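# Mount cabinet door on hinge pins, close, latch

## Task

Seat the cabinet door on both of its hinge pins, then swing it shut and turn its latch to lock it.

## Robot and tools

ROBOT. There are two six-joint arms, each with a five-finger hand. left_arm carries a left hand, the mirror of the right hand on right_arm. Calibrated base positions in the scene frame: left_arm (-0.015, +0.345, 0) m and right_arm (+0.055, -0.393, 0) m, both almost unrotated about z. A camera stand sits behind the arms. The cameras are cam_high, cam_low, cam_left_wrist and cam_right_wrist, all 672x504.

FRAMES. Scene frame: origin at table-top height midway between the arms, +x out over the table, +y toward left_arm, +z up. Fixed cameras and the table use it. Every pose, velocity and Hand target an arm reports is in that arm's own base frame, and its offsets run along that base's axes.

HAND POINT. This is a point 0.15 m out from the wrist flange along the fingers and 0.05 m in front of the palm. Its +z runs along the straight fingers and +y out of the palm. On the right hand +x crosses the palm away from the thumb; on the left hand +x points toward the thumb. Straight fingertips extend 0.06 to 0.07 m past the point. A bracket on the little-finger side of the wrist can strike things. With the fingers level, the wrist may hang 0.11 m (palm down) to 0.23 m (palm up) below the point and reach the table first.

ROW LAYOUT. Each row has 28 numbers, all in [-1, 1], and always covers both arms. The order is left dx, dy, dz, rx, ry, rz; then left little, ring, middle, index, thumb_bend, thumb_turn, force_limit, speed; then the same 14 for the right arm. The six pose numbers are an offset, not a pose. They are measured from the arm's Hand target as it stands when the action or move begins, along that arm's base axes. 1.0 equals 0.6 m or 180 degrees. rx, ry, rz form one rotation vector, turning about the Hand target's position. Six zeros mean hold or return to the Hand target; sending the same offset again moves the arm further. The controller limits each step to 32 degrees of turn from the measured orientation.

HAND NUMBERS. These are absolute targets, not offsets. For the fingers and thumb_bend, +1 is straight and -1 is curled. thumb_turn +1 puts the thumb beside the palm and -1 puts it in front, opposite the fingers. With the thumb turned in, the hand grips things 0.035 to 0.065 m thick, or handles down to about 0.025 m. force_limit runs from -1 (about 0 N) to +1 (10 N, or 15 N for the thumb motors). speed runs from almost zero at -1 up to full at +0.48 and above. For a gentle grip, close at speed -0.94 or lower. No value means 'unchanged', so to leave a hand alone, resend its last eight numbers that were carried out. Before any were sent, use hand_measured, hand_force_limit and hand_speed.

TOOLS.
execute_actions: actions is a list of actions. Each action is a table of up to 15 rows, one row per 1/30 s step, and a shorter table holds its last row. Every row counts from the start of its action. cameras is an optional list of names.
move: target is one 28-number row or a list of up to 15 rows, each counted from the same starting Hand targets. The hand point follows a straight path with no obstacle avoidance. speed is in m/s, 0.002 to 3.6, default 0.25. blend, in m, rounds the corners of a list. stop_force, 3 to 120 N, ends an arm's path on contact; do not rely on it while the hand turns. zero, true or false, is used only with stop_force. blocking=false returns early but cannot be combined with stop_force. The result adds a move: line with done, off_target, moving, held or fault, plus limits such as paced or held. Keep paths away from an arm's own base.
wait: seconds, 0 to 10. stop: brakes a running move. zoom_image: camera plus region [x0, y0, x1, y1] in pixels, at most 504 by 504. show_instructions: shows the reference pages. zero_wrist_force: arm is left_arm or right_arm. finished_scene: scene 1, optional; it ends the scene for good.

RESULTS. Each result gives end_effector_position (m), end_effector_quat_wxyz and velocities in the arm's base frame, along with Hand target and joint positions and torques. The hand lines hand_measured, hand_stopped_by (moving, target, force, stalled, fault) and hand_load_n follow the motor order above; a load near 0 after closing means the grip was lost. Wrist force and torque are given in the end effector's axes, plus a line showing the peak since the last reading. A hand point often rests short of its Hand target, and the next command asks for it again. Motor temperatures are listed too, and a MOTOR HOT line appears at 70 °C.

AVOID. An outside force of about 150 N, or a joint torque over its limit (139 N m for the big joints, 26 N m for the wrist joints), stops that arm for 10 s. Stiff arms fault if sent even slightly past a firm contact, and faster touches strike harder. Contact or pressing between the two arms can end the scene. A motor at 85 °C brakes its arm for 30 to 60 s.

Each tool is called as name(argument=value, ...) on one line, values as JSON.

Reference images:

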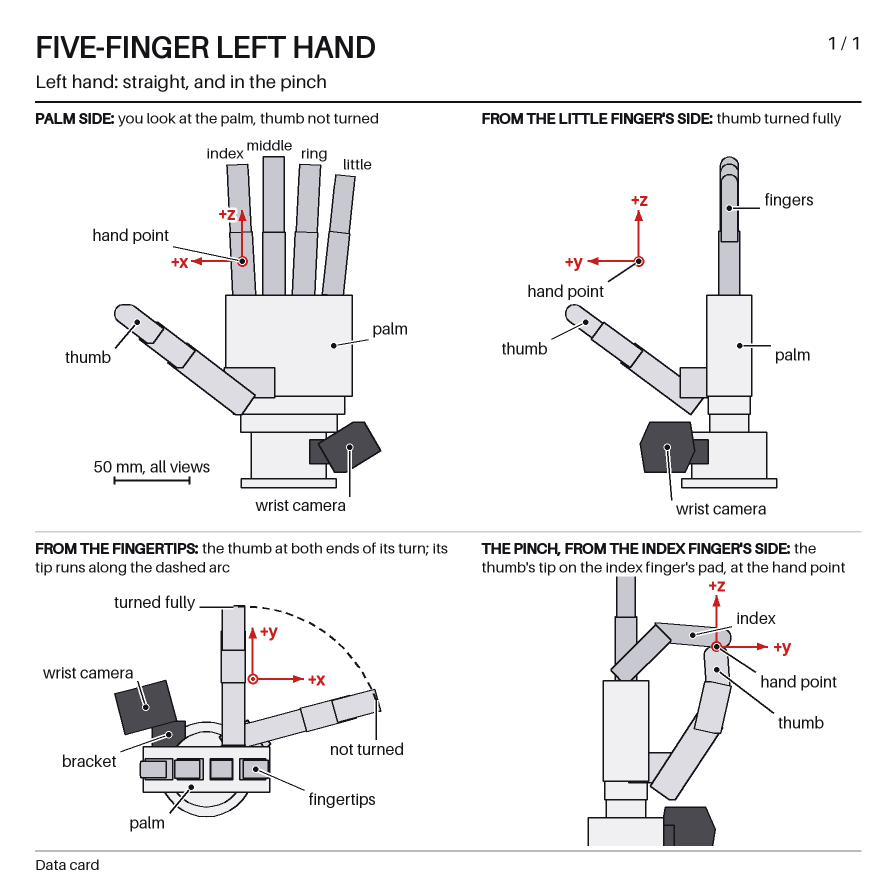

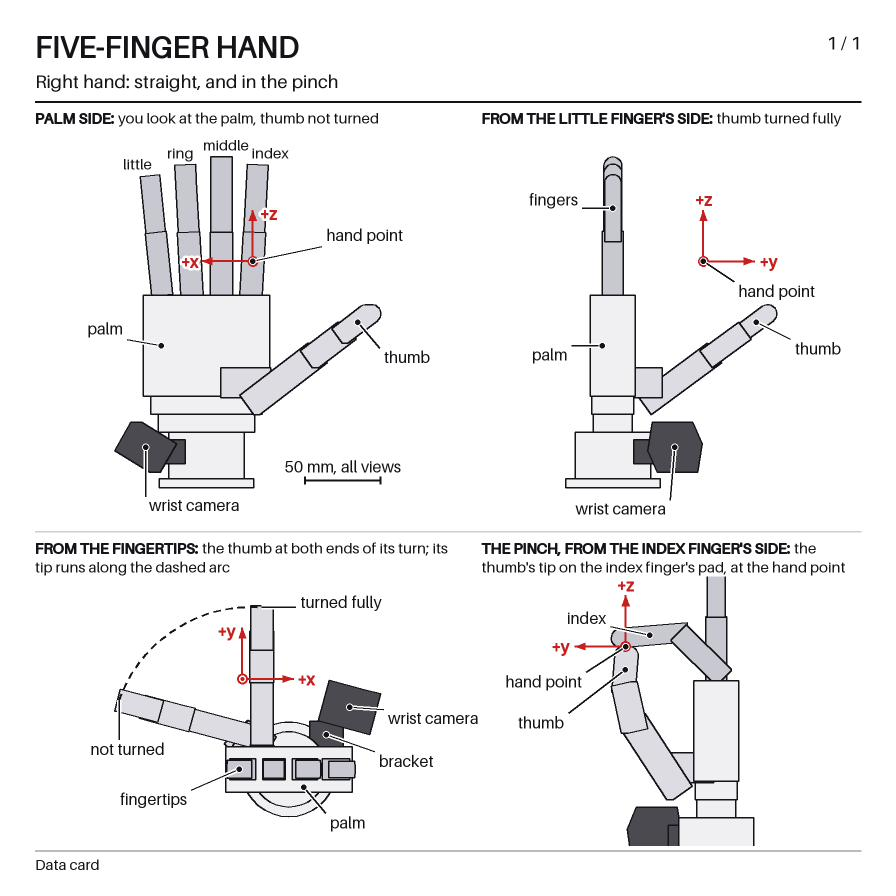

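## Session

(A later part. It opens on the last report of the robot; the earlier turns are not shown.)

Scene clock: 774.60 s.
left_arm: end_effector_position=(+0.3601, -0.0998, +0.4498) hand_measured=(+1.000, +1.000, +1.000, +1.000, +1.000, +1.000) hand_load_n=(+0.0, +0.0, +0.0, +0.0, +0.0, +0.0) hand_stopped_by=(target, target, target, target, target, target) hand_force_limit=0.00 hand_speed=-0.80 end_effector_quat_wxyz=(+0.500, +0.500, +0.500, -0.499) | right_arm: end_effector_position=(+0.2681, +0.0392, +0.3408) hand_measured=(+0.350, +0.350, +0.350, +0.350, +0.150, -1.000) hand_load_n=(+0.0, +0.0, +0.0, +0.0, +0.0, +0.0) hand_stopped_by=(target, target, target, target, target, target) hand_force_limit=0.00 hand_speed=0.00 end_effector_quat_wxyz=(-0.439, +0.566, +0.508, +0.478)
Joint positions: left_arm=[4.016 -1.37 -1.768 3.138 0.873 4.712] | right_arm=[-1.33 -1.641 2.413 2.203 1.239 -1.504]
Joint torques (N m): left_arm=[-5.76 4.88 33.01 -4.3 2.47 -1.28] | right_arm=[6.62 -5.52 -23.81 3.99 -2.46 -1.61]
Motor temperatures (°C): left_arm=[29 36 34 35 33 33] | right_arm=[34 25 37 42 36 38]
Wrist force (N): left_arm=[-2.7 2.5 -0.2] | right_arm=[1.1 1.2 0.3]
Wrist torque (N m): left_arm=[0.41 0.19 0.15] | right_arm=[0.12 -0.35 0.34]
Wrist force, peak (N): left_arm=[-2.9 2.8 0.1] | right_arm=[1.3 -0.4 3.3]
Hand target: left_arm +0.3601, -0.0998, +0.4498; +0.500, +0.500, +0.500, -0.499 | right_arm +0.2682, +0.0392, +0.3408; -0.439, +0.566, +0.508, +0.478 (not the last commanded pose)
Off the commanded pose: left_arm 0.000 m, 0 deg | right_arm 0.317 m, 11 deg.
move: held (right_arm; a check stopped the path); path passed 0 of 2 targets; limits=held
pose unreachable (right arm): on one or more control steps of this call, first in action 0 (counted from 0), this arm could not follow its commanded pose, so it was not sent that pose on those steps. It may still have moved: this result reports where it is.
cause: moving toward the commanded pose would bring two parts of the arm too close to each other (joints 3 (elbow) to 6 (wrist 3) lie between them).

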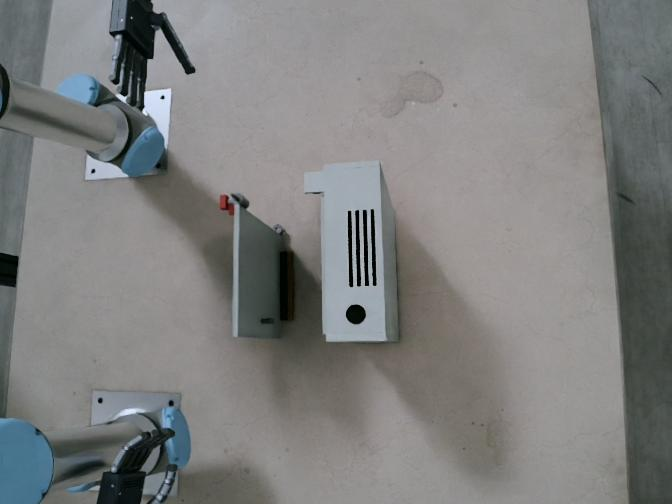

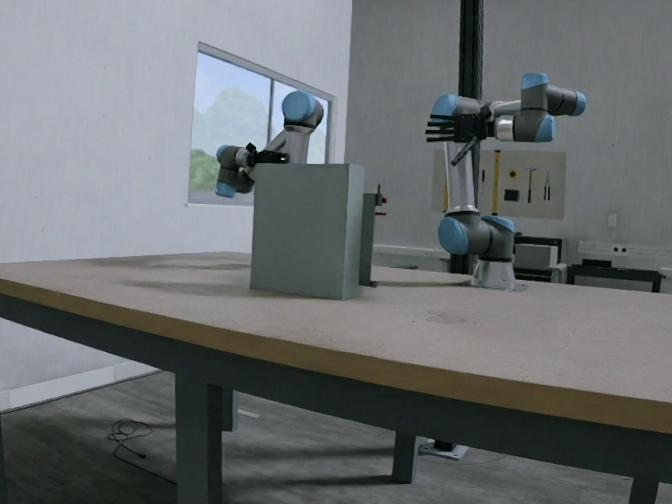

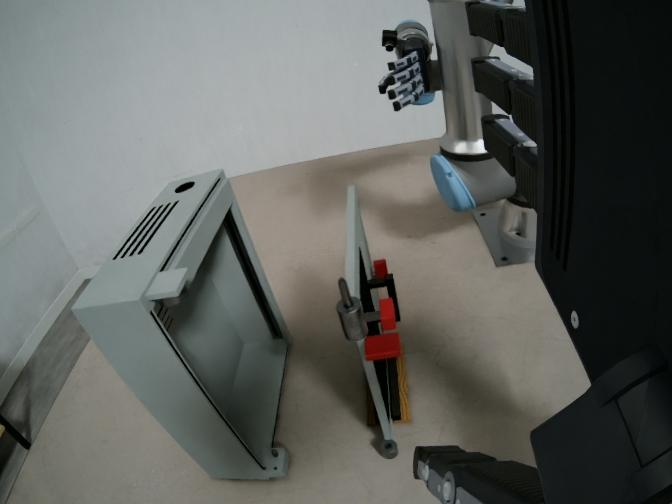

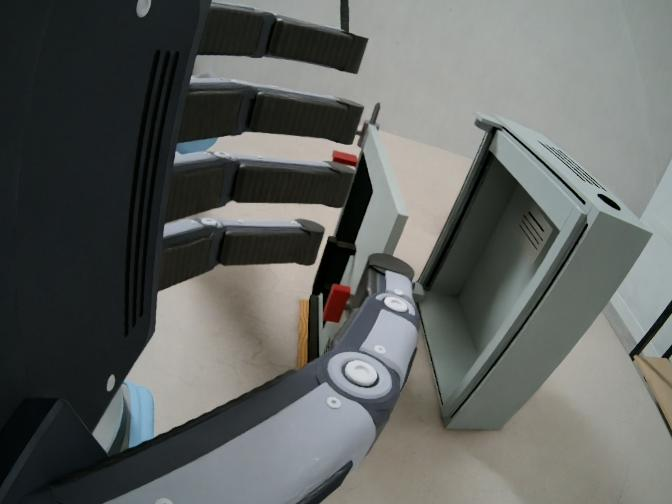

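move(target=[[0,-0.5337,-0.1663,0,0,0.0833,0.35,0.35,0.35,0.35,0.15,-1,0,0,0.15,-0.15,0.133,0,0,0,0.35,0.35,0.35,0.35,0.15,-1,0,0]], speed=0.2, cameras=["all"])

Scene clock: 983.80 s.
left_arm: end_effector_position=(+0.3601, -0.4200, +0.3501) hand_measured=(+0.350, +0.350, +0.350, +0.350, +0.150, -1.000) hand_load_n=(+0.0, +0.0, +0.0, +0.0, +0.0, +0.5) hand_stopped_by=(target, target, target, target, target, target) hand_force_limit=0.00 hand_speed=0.00 end_effector_quat_wxyz=(+0.561, +0.430, +0.561, -0.430) | right_arm: end_effector_position=(+0.3582, -0.0508, +0.4206) hand_measured=(+0.350, +0.350, +0.350, +0.350, +0.150, -1.000) hand_load_n=(+0.0, +0.0, +0.5, +0.0, +0.0, +0.0) hand_stopped_by=(target, target, target, target, target, target) hand_force_limit=0.00 hand_speed=0.00 end_effector_quat_wxyz=(-0.439, +0.566, +0.508, +0.478)
Joint positions: left_arm=[2.906 -1.321 -2.062 3.382 -0.499 4.714] | right_arm=[-1.147 -1.453 1.963 2.45 1.058 -1.469]
Joint torques (N m): left_arm=[-6 5.12 34.8 3.53 -2.7 -1.37] | right_arm=[4.91 -16.89 -24.57 3.75 -2.64 1.27]
Wrist force (N): left_arm=[-2.2 2.8 -0.6] | right_arm=[1.2 1.2 0.5]
Wrist torque (N m): left_arm=[0.43 0.07 0.20] | right_arm=[0.12 -0.32 0.16]
Wrist force, peak (N): left_arm=[-2.7 3.2 -0.1] | right_arm=[1.5 1.4 0.9]
Hand target: left_arm +0.3601, -0.4200, +0.3501; +0.561, +0.430, +0.561, -0.430 | right_arm +0.3582, -0.0508, +0.4206; -0.439, +0.566, +0.508, +0.478
Off the commanded pose: left_arm 0.000 m, 0 deg | right_arm 0.000 m, 0 deg.
move: done

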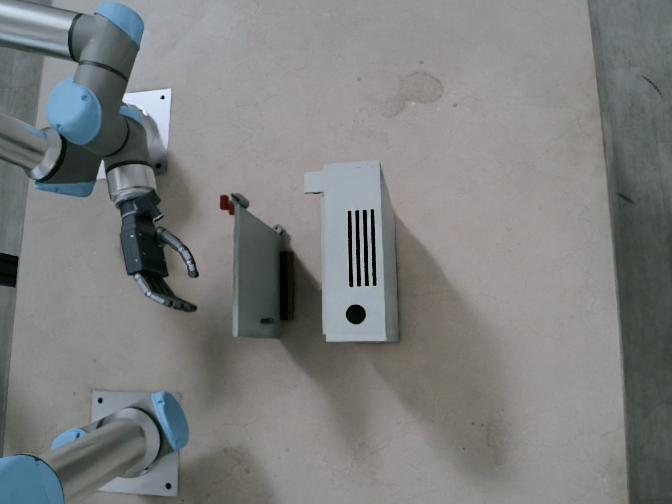

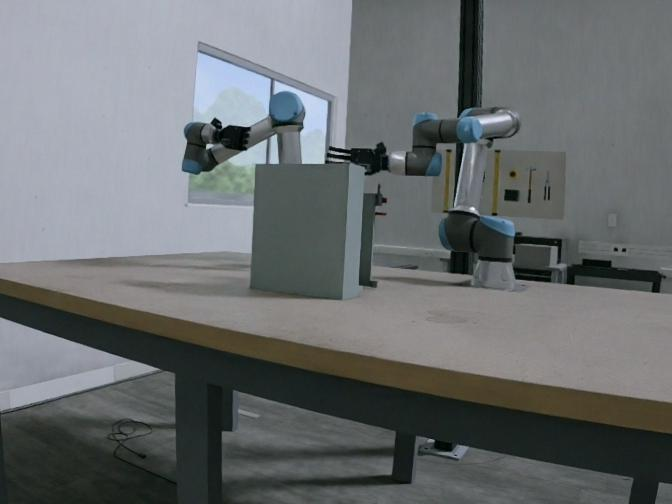

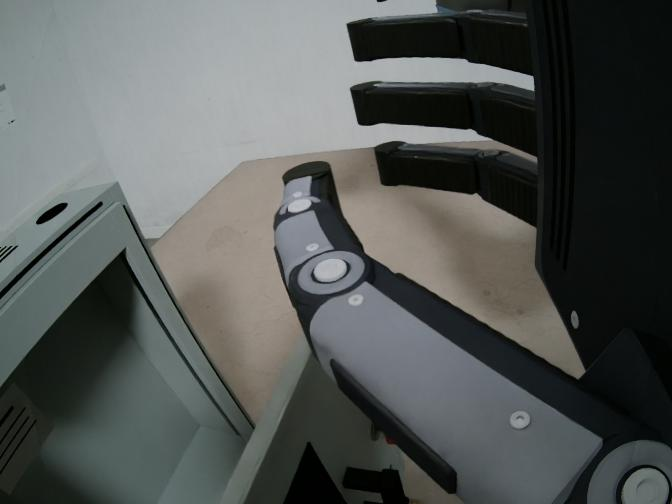

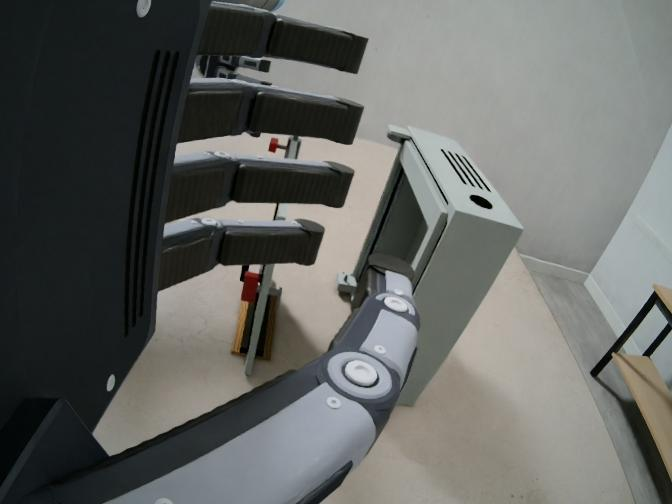

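move(target=[[-0.0713,-0.0182,-0.1668,0.0805,0.0216,0,0.35,0.35,0.35,0.35,0.15,-1,0,0,-0.1637,0.218,-0.1343,0.0512,-0.0062,0.0316,1,1,1,1,1,1,0,0]], speed=0.15, cameras=["all"])

Scene clock: 1018.07 s.
left_arm: end_effector_position=(+0.3173, -0.4309, +0.2500) hand_measured=(+0.350, +0.350, +0.350, +0.350, +0.150, -1.000) hand_load_n=(+0.0, +0.0, +0.0, +0.0, +0.0, +0.5) hand_stopped_by=(target, target, target, target, target, target) hand_force_limit=0.00 hand_speed=0.00 end_effector_quat_wxyz=(+0.483, +0.483, +0.630, -0.370) | right_arm: end_effector_position=(+0.2600, +0.0799, +0.3401) hand_measured=(+1.000, +1.000, +1.000, +1.000, +1.000, +1.000) hand_load_n=(+0.0, +0.0, +0.0, +0.0, +0.0, +0.0) hand_stopped_by=(target, target, target, target, target, target) hand_force_limit=0.00 hand_speed=0.00 end_effector_quat_wxyz=(+0.502, -0.498, -0.500, -0.500)
Joint positions: left_arm=[2.768 -1.437 -2.092 3.105 -0.682 5.05] | right_arm=[-1.236 -1.58 2.522 2.204 1.239 -1.572]
Joint torques (N m): left_arm=[-5.53 7.64 10.05 -3.25 -2.27 1.7] | right_arm=[-8.66 -4.06 -2.13 -0.2 1.95 -1.55]
Wrist force (N): left_arm=[-2.0 2.9 -1.1] | right_arm=[1.1 1.2 0.7]
Wrist torque (N m): left_arm=[0.45 0.05 -0.03] | right_arm=[0.07 -0.42 0.36]
Wrist force, peak (N): left_arm=[-3.0 2.8 -0.8] | right_arm=[1.7 1.8 0.0]
Hand target: left_arm +0.3173, -0.4309, +0.2500; +0.483, +0.483, +0.630, -0.370 | right_arm +0.2599, +0.0800, +0.3401; +0.502, -0.498, -0.500, -0.500
Off the commanded pose: left_arm 0.000 m, 0 deg | right_arm 0.000 m, 0 deg.
move: done

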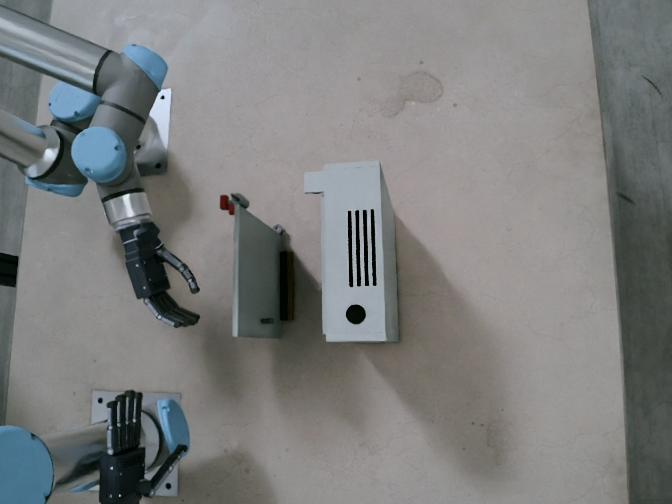

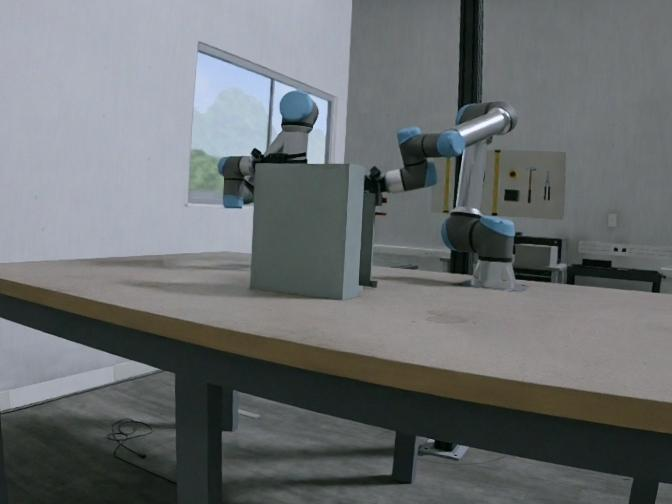

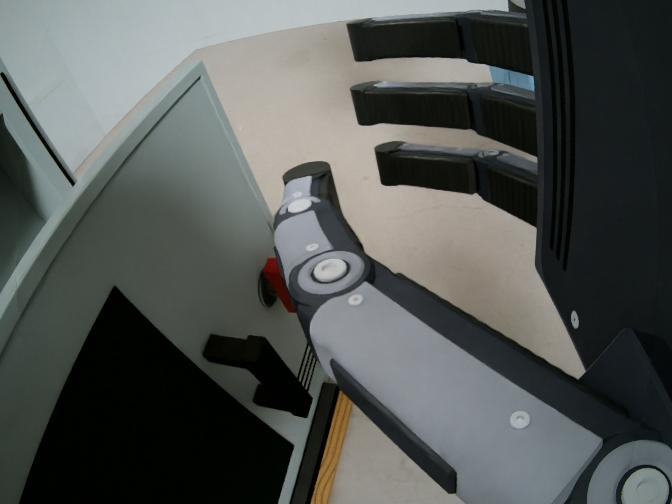

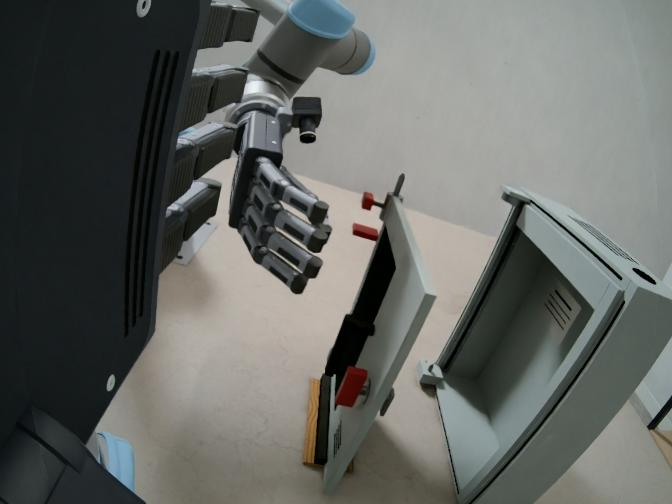

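move(target=[[0,0,-0.2167,0,0,0,0.35,0.35,0.35,0.35,0.15,-1,0,0,0,0,0,0,0,0,1,1,1,1,1,1,0,0]], speed=0.12, cameras=["cam_left_wrist", "cam_right_wrist"])

Scene clock: 1023.03 s.
left_arm: end_effector_position=(+0.3173, -0.4309, +0.1200) hand_measured=(+0.350, +0.350, +0.350, +0.350, +0.150, -1.000) hand_load_n=(+0.0, +0.0, +0.0, +0.0, +0.0, +0.0) hand_stopped_by=(target, target, target, target, target, target) hand_force_limit=0.00 hand_speed=0.00 end_effector_quat_wxyz=(+0.483, +0.483, +0.630, -0.370) | right_arm: end_effector_position=(+0.2599, +0.0800, +0.3401) hand_measured=(+1.000, +1.000, +1.000, +1.000, +1.000, +1.000) hand_load_n=(+0.0, +0.0, +0.0, +0.0, +0.0, +0.0) hand_stopped_by=(target, target, target, target, target, target) hand_force_limit=0.00 hand_speed=0.00 end_effector_quat_wxyz=(+0.502, -0.498, -0.500, -0.500)
Joint positions: left_arm=[2.768 -1.647 -2.292 3.515 -0.682 5.05] | right_arm=[-1.236 -1.58 2.523 2.203 1.239 -1.572]
Joint torques (N m): left_arm=[-5.86 12.49 1.78 2.42 -2.3 -1.38] | right_arm=[-8.41 -4.38 -3.46 0.08 2.07 -1.54]
Wrist force (N): left_arm=[-2.7 2.3 -1.5] | right_arm=[1.1 1.3 0.6]
Wrist torque (N m): left_arm=[0.40 0.16 0.18] | right_arm=[0.10 -0.42 0.36]
Wrist force, peak (N): left_arm=[-2.8 2.9 -1.2] | right_arm=[1.6 1.5 0.8]
Hand target: left_arm +0.3173, -0.4309, +0.1200; +0.483, +0.483, +0.630, -0.370 | right_arm +0.2599, +0.0800, +0.3401; +0.502, -0.498, -0.500, -0.500
Off the commanded pose: left_arm 0.000 m, 0 deg | right_arm 0.000 m, 0 deg.
move: done
Images, in order (width x height): cam_left_wrist 672x504, cam_right_wrist 672x504.

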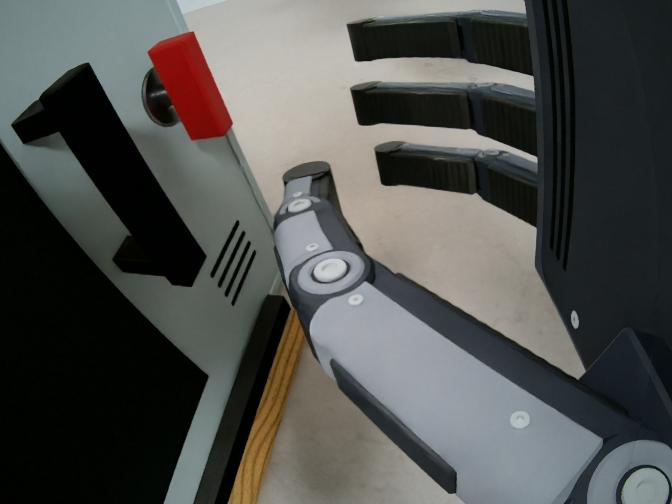

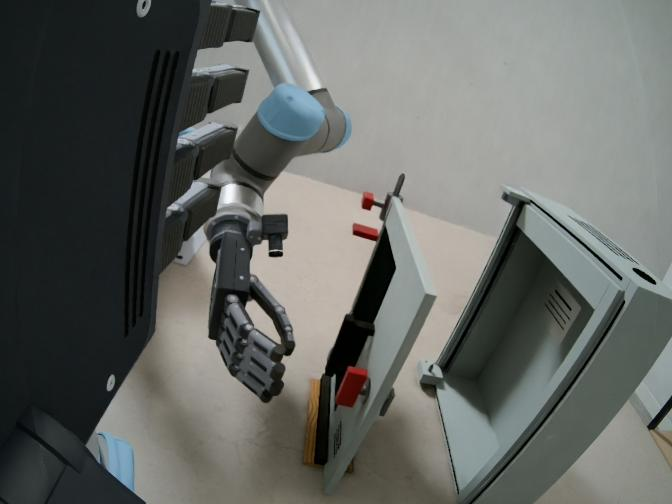

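zoom_image(camera="cam_left_wrist", region=[0, 20, 320, 320])

zoom_image(camera="cam_left_wrist", region=[250, 0, 560, 240])

zoom_image(camera="cam_right_wrist", region=[190, 160, 460, 500])

Scaled by 1.575 from the camera's 672x504 image, which has a finer 960x720 frame.

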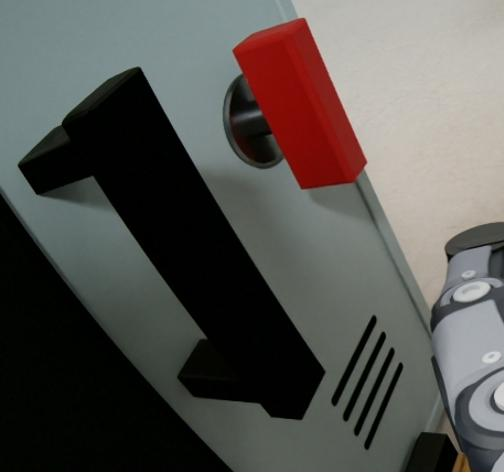

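Scaled by 1.626 from the camera's 672x504 image, which has a finer 960x720 frame.

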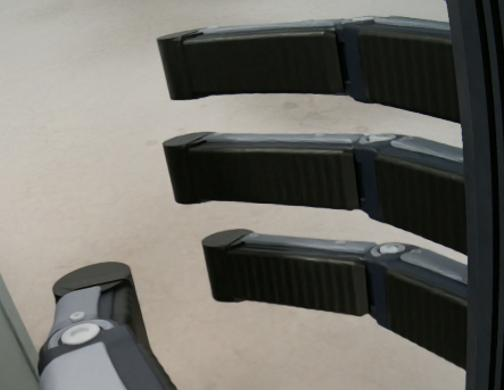

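Scaled by 1.482 from the camera's 672x504 image, which has a finer 960x720 frame.

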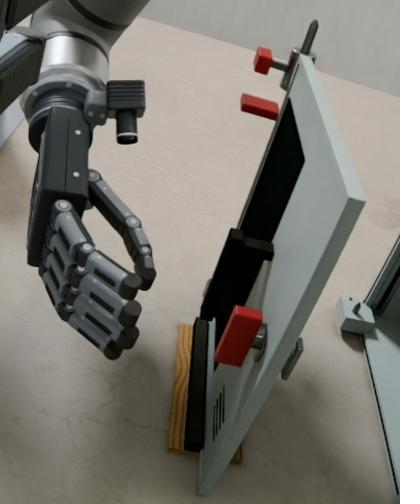

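move(target=[[0.0483,0.0129,0,0,0,0,0.35,0.35,0.35,0.35,0.15,-1,0,0,0,0,0,0,0,0,1,1,1,1,1,1,0,0]], speed=0.08, cameras=["cam_left_wrist", "cam_right_wrist"])

zoom_image(camera="cam_left_wrist", region=[0, 20, 320, 320])

zoom_image(camera="cam_right_wrist", region=[190, 260, 430, 500])

Scene clock: 1054.83 s.
left_arm: end_effector_position=(+0.3461, -0.4232, +0.1200) hand_measured=(+0.350, +0.350, +0.350, +0.350, +0.150, -1.000) hand_load_n=(+0.0, +0.0, +0.0, +0.0, +0.0, +0.0) hand_stopped_by=(target, target, target, target, target, target) hand_force_limit=0.00 hand_speed=0.00 end_effector_quat_wxyz=(+0.483, +0.483, +0.630, -0.370) | right_arm: end_effector_position=(+0.2599, +0.0800, +0.3401) hand_measured=(+1.000, +1.000, +1.000, +1.000, +1.000, +1.000) hand_load_n=(+0.0, +0.0, +0.0, +0.0, +0.0, +0.0) hand_stopped_by=(target, target, target, target, target, target) hand_force_limit=0.00 hand_speed=0.00 end_effector_quat_wxyz=(+0.502, -0.498, -0.500, -0.500)
Joint positions: left_arm=[2.83 -1.692 -2.246 3.48 -0.626 5.093] | right_arm=[-1.236 -1.58 2.523 2.203 1.239 -1.572]
Joint torques (N m): left_arm=[5.75 13.11 28.09 -3.12 3.15 1.6] | right_arm=[-8.71 -4.65 -3.75 0.15 2.04 -1.51]
Wrist force (N): left_arm=[-2.3 2.3 -0.9] | right_arm=[1.4 1.1 0.8]
Wrist torque (N m): left_arm=[0.40 0.17 0.00] | right_arm=[0.05 -0.46 0.37]
Wrist force, peak (N): left_arm=[-2.5 2.9 -1.3] | right_arm=[1.6 1.5 0.9]
Hand target: left_arm +0.3463, -0.4232, +0.1200; +0.483, +0.483, +0.630, -0.370 | right_arm +0.2599, +0.0800, +0.3401; +0.502, -0.498, -0.500, -0.500
Off the commanded pose: left_arm 0.000 m, 0 deg | right_arm 0.000 m, 0 deg.
move: done
Images, in order (width x height): cam_left_wrist 672x504, cam_right_wrist 672x504.

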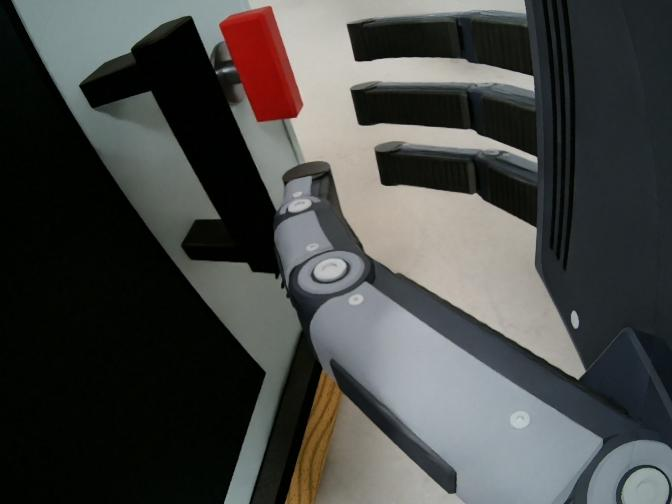

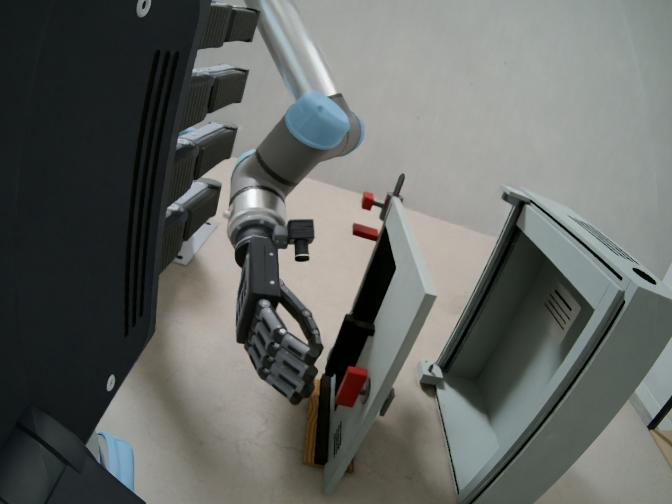

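Scaled by 1.575 from the camera's 672x504 image, which has a finer 960x720 frame.

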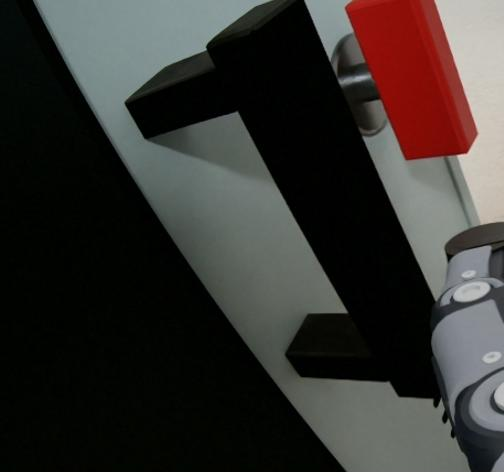

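Scaled by 2.100 from the camera's 672x504 image, which has a finer 960x720 frame.

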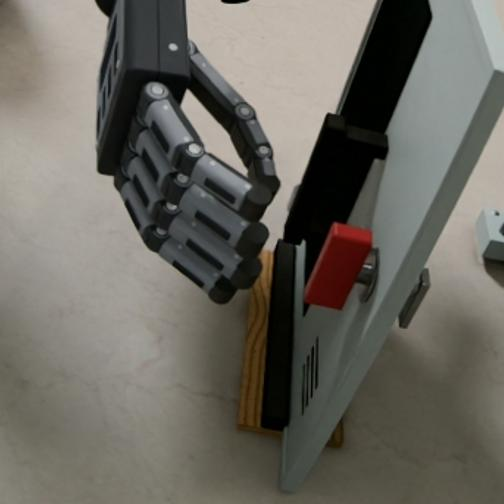

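move(target=[[0.02,0.022,0.0327,0,0,0,0.35,0.35,0.35,0.35,0.15,-1,0,0,0,0,0,0,0,0,1,1,1,1,1,1,0,0]], speed=0.05, cameras=["cam_left_wrist", "cam_right_wrist"])

zoom_image(camera="cam_left_wrist", region=[100, 0, 420, 300])

zoom_image(camera="cam_right_wrist", region=[230, 280, 430, 450])

Scene clock: 1112.00 s.
left_arm: end_effector_position=(+0.3583, -0.4101, +0.1395) hand_measured=(+0.350, +0.350, +0.350, +0.350, +0.150, -1.000) hand_load_n=(+0.0, +0.0, +0.0, +0.0, +0.0, +0.0) hand_stopped_by=(target, target, target, target, target, target) hand_force_limit=0.00 hand_speed=0.00 end_effector_quat_wxyz=(+0.483, +0.483, +0.630, -0.370) | right_arm: end_effector_position=(+0.2599, +0.0800, +0.3401) hand_measured=(+1.000, +1.000, +1.000, +1.000, +1.000, +1.000) hand_load_n=(+0.0, +0.0, +0.0, +0.0, +0.0, +0.0) hand_stopped_by=(target, target, target, target, target, target) hand_force_limit=0.00 hand_speed=0.00 end_effector_quat_wxyz=(+0.502, -0.498, -0.500, -0.500)
Joint positions: left_arm=[2.887 -1.664 -2.216 3.383 -0.575 5.14] | right_arm=[-1.236 -1.58 2.523 2.203 1.239 -1.572]
Joint torques (N m): left_arm=[6.6 26.84 28.58 -3.68 3.29 1.75] | right_arm=[-8.06 -4.24 -3.33 0.17 1.93 -1.59]
Wrist force (N): left_arm=[-2.7 2.4 -1.0] | right_arm=[1.2 1.2 0.7]
Wrist torque (N m): left_arm=[0.42 0.19 -0.02] | right_arm=[0.07 -0.43 0.36]
Wrist force, peak (N): left_arm=[-2.6 2.7 -1.2] | right_arm=[1.5 1.6 0.8]
Hand target: left_arm +0.3583, -0.4100, +0.1396; +0.483, +0.483, +0.630, -0.370 | right_arm +0.2599, +0.0800, +0.3401; +0.502, -0.498, -0.500, -0.500
Off the commanded pose: left_arm 0.000 m, 0 deg | right_arm 0.000 m, 0 deg.
move: done
Images, in order (width x height): cam_left_wrist 672x504, cam_right_wrist 672x504.

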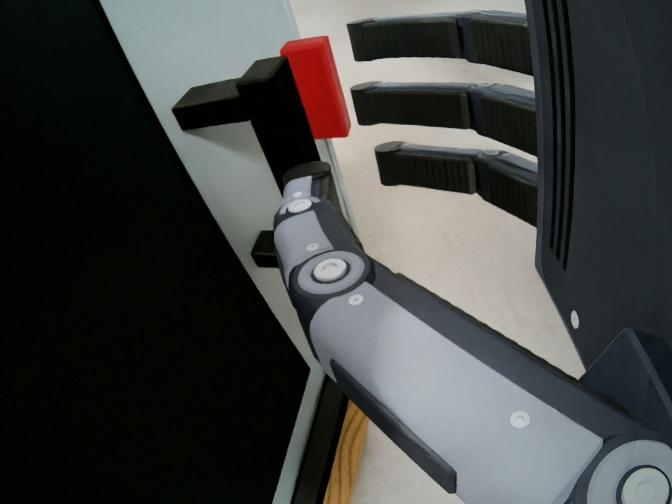

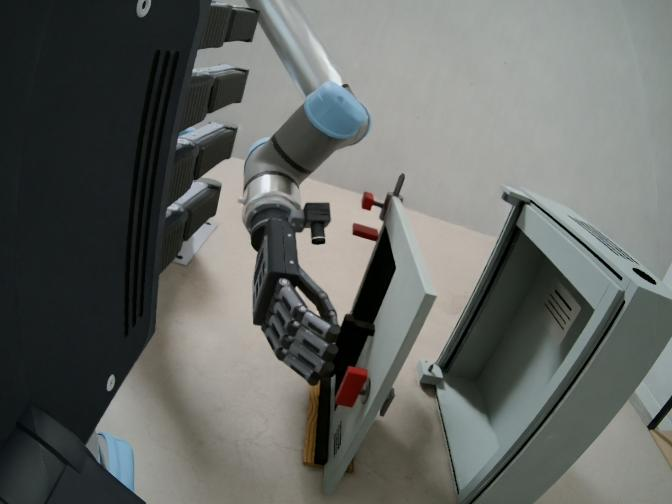

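Scaled by 1.575 from the camera's 672x504 image, which has a finer 960x720 frame.

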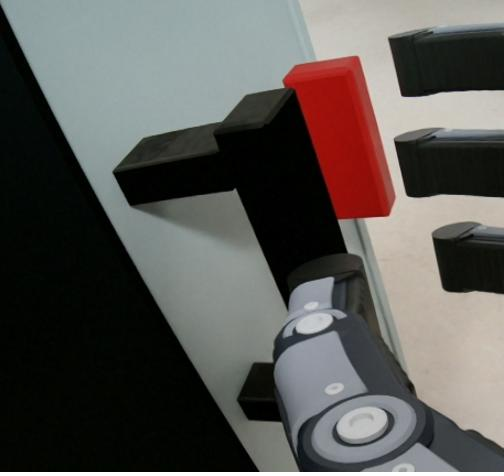

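Scaled by 2.520 from the camera's 672x504 image, which has a finer 960x720 frame.

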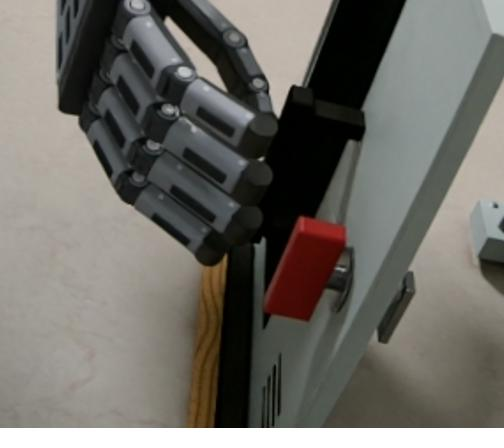

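move(target=[[0.0161,0.0043,0,0,0,0,0.35,0.35,0.35,0.35,0.15,-1,0,0,0,0,0,0,0,0,1,1,1,1,1,1,0,0]], speed=0.03, stop_force=8, cameras=["cam_left_wrist", "cam_right_wrist"])

zoom_image(camera="cam_left_wrist", region=[150, 0, 470, 300])

zoom_image(camera="cam_right_wrist", region=[250, 290, 410, 430])

Scene clock: 1197.13 s.
left_arm: end_effector_position=(+0.3680, -0.4074, +0.1396) hand_measured=(+0.350, +0.350, +0.350, +0.350, +0.150, -1.000) hand_load_n=(+0.0, +0.0, +0.0, +0.0, +0.0, +0.5) hand_stopped_by=(target, target, target, target, target, target) hand_force_limit=0.00 hand_speed=0.00 end_effector_quat_wxyz=(+0.483, +0.483, +0.630, -0.370) | right_arm: end_effector_position=(+0.2599, +0.0800, +0.3401) hand_measured=(+1.000, +1.000, +1.000, +1.000, +1.000, +1.000) hand_load_n=(+0.0, +0.0, +0.0, +0.0, +0.0, +0.0) hand_stopped_by=(target, target, target, target, target, target) hand_force_limit=0.00 hand_speed=0.00 end_effector_quat_wxyz=(+0.502, -0.498, -0.500, -0.500)
Joint positions: left_arm=[2.904 -1.681 -2.198 3.369 -0.56 5.155] | right_arm=[-1.236 -1.58 2.523 2.203 1.239 -1.572]
Joint torques (N m): left_arm=[6.36 14.41 28.48 -3.47 3.34 1.7] | right_arm=[-8.11 -4.55 -3.51 0.15 1.87 -1.45]
Wrist force (N): left_arm=[-2.5 2.5 -0.8] | right_arm=[1.2 1.1 0.9]
Wrist torque (N m): left_arm=[0.44 0.16 0.00] | right_arm=[0.05 -0.43 0.35]
Wrist force, peak (N): left_arm=[-3.1 2.4 -1.2] | right_arm=[1.5 1.6 0.7]
Hand target: left_arm +0.3680, -0.4074, +0.1396; +0.483, +0.483, +0.630, -0.370 | right_arm +0.2599, +0.0800, +0.3401; +0.502, -0.498, -0.500, -0.500
Off the commanded pose: left_arm 0.000 m, 0 deg | right_arm 0.000 m, 0 deg.
move: done
Images, in order (width x height): cam_left_wrist 672x504, cam_right_wrist 672x504.

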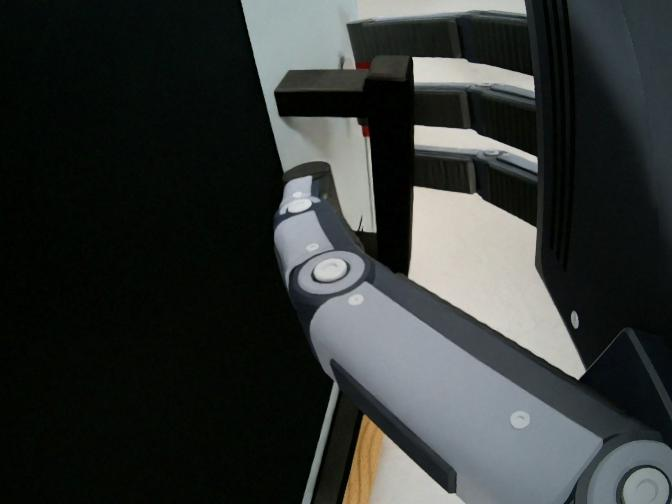

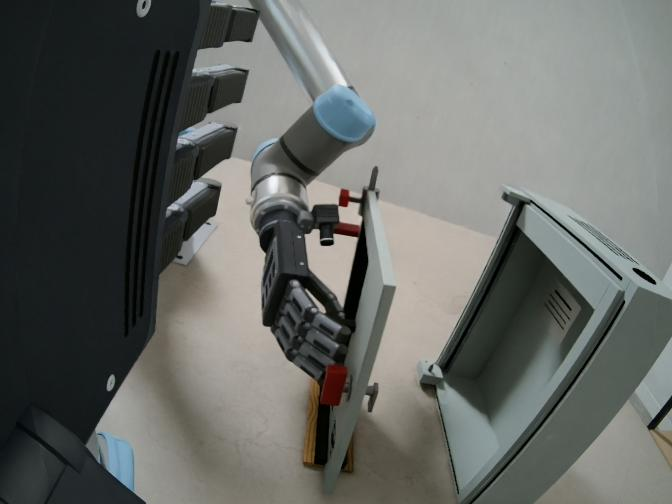

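Scaled by 1.575 from the camera's 672x504 image, which has a finer 960x720 frame.

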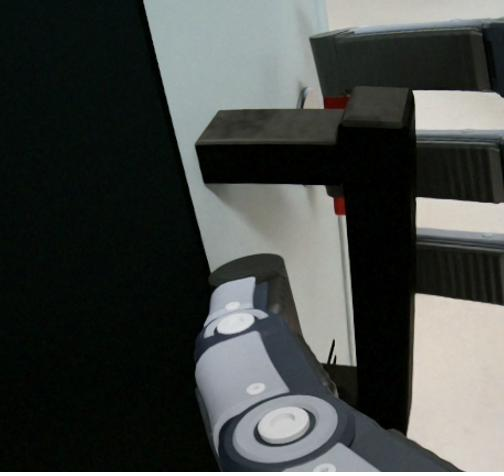

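Scaled by 3.150 from the camera's 672x504 image, which has a finer 960x720 frame.

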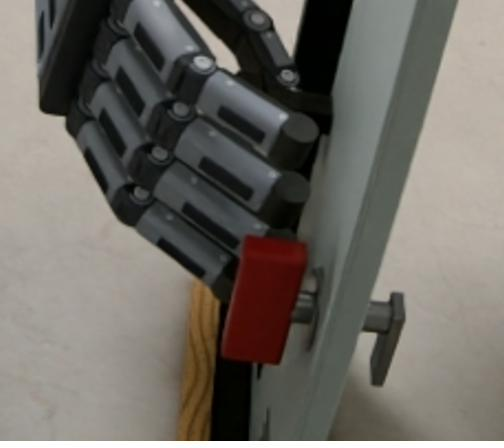

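move(target=[[-0.0161,-0.0043,0,0,0,0,0.35,0.35,0.35,0.35,0.15,-1,0,0,0,0,0,0,0,0,1,1,1,1,1,1,0,0]], speed=0.03, cameras=["cam_left_wrist", "cam_right_wrist"])

zoom_image(camera="cam_left_wrist", region=[150, 0, 470, 300])

zoom_image(camera="cam_right_wrist", region=[230, 160, 450, 500])

Scene clock: 1246.67 s.
left_arm: end_effector_position=(+0.3585, -0.4100, +0.1396) hand_measured=(+0.350, +0.350, +0.350, +0.350, +0.150, -1.000) hand_load_n=(+0.0, +0.0, +0.0, +0.0, +0.0, +0.0) hand_stopped_by=(target, target, target, target, target, target) hand_force_limit=0.00 hand_speed=0.00 end_effector_quat_wxyz=(+0.483, +0.483, +0.630, -0.370) | right_arm: end_effector_position=(+0.2599, +0.0800, +0.3401) hand_measured=(+1.000, +1.000, +1.000, +1.000, +1.000, +1.000) hand_load_n=(+0.0, +0.0, +0.0, +0.0, +0.0, +0.0) hand_stopped_by=(target, target, target, target, target, target) hand_force_limit=0.00 hand_speed=0.00 end_effector_quat_wxyz=(+0.502, -0.498, -0.500, -0.500)
Joint positions: left_arm=[2.887 -1.664 -2.216 3.382 -0.575 5.14] | right_arm=[-1.236 -1.58 2.523 2.203 1.239 -1.572]
Joint torques (N m): left_arm=[-6.54 26.27 1.99 2.23 -1.74 -1.58] | right_arm=[-7.97 -5.01 -3.99 0.2 1.98 -1.49]
Wrist force (N): left_arm=[-2.8 2.5 -1.3] | right_arm=[0.9 1.4 1.0]
Wrist torque (N m): left_arm=[0.45 0.18 0.19] | right_arm=[0.08 -0.40 0.35]
Wrist force, peak (N): left_arm=[-2.8 2.5 -1.3] | right_arm=[1.4 1.7 0.5]
Hand target: left_arm +0.3583, -0.4100, +0.1396; +0.483, +0.483, +0.630, -0.370 | right_arm +0.2599, +0.0800, +0.3401; +0.502, -0.498, -0.500, -0.500
Off the commanded pose: left_arm 0.000 m, 0 deg | right_arm 0.000 m, 0 deg.
move: done
Images, in order (width x height): cam_left_wrist 672x504, cam_right_wrist 672x504.

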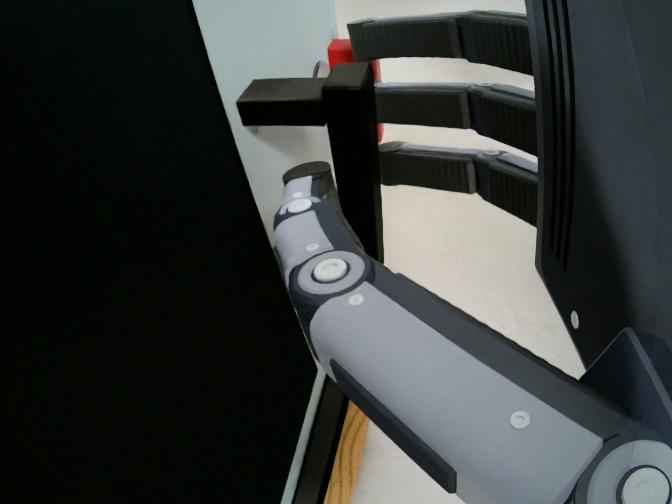

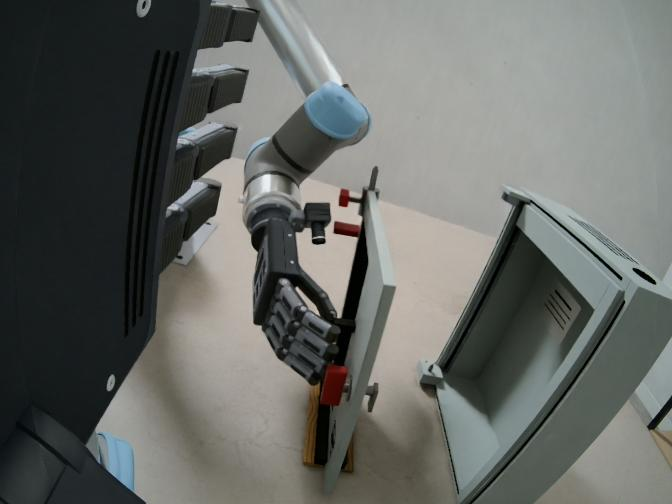

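Scaled by 1.575 from the camera's 672x504 image, which has a finer 960x720 frame.

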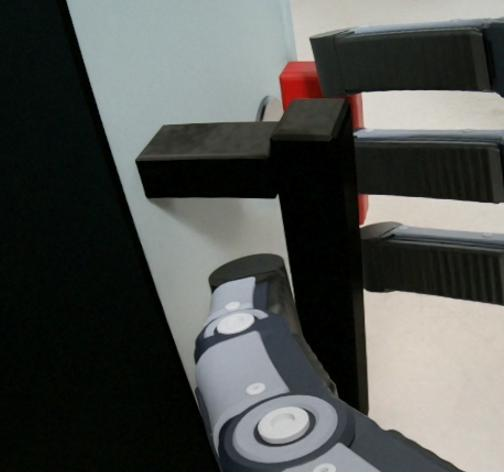

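Scaled by 1.482 from the camera's 672x504 image, which has a finer 960x720 frame.

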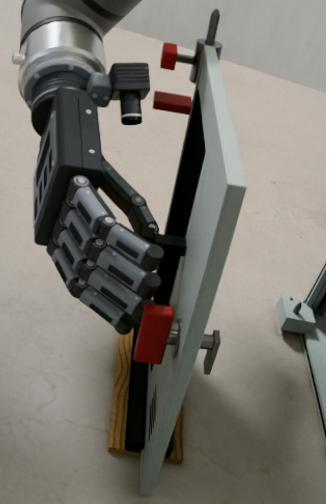

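move(target=[[-0.005,0.0187,0.0052,0,0,0,0.35,0.35,0.35,0.35,0.15,-1,0,0,0,0,0,0,0,0,1,1,1,1,1,1,0,0]], speed=0.03, cameras=["cam_left_wrist", "cam_right_wrist"])

zoom_image(camera="cam_left_wrist", region=[200, 0, 440, 240])

Scene clock: 1276.73 s.
left_arm: end_effector_position=(+0.3553, -0.3989, +0.1427) hand_measured=(+0.350, +0.350, +0.350, +0.350, +0.150, -1.000) hand_load_n=(+0.0, +0.0, +0.0, +0.0, +0.0, +0.0) hand_stopped_by=(target, target, target, target, target, target) hand_force_limit=0.00 hand_speed=0.00 end_effector_quat_wxyz=(+0.483, +0.483, +0.630, -0.370) | right_arm: end_effector_position=(+0.2599, +0.0800, +0.3401) hand_measured=(+1.000, +1.000, +1.000, +1.000, +1.000, +1.000) hand_load_n=(+0.0, +0.0, +0.0, +0.0, +0.0, +0.0) hand_stopped_by=(target, target, target, target, target, target) hand_force_limit=0.00 hand_speed=0.00 end_effector_quat_wxyz=(+0.502, -0.498, -0.500, -0.500)
Joint positions: left_arm=[2.924 -1.643 -2.233 3.351 -0.543 5.174] | right_arm=[-1.236 -1.58 2.523 2.203 1.239 -1.572]
Joint torques (N m): left_arm=[6.67 26.58 3.5 -3.5 3.38 1.56] | right_arm=[-8.14 -4.56 -3.7 0.08 1.84 -1.51]
Wrist force (N): left_arm=[-3.0 2.6 -0.8] | right_arm=[1.2 1.4 0.7]
Wrist torque (N m): left_arm=[0.43 0.27 0.00] | right_arm=[0.10 -0.44 0.36]
Wrist force, peak (N): left_arm=[-3.0 2.6 -0.8] | right_arm=[1.1 1.6 1.2]
Hand target: left_arm +0.3553, -0.3988, +0.1427; +0.483, +0.483, +0.630, -0.370 | right_arm +0.2599, +0.0800, +0.3401; +0.502, -0.498, -0.500, -0.500
Off the commanded pose: left_arm 0.000 m, 0 deg | right_arm 0.000 m, 0 deg.
move: done
Images, in order (width x height): cam_left_wrist 672x504, cam_right_wrist 672x504.

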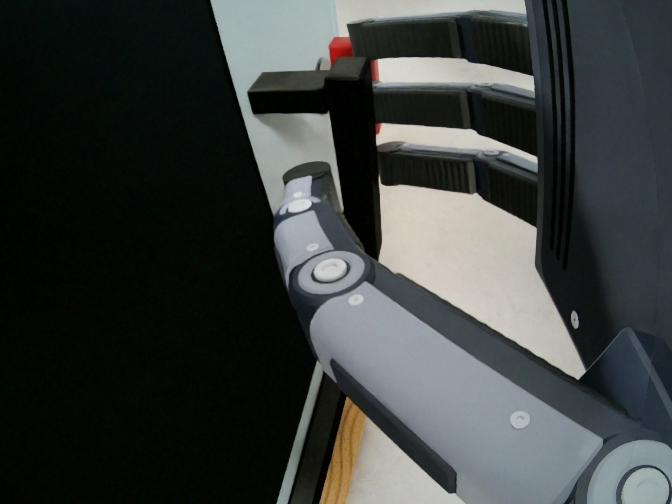

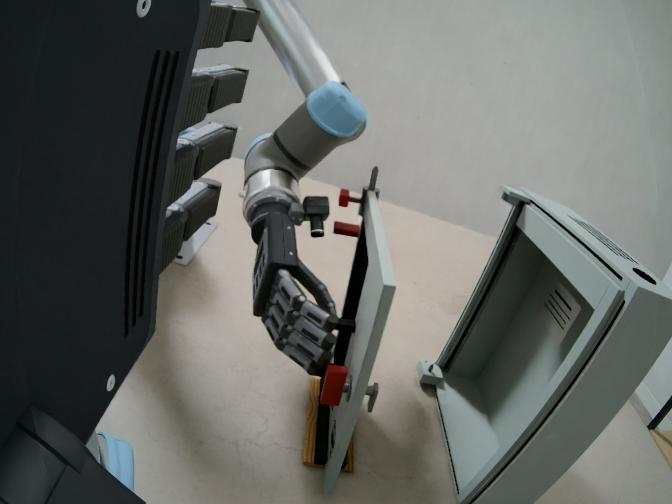

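Scaled by 2.100 from the camera's 672x504 image, which has a finer 960x720 frame.

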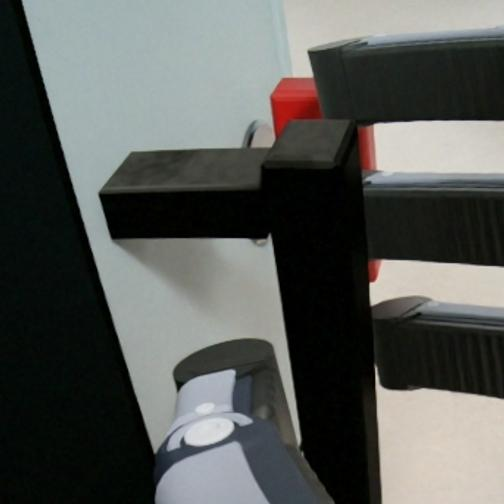

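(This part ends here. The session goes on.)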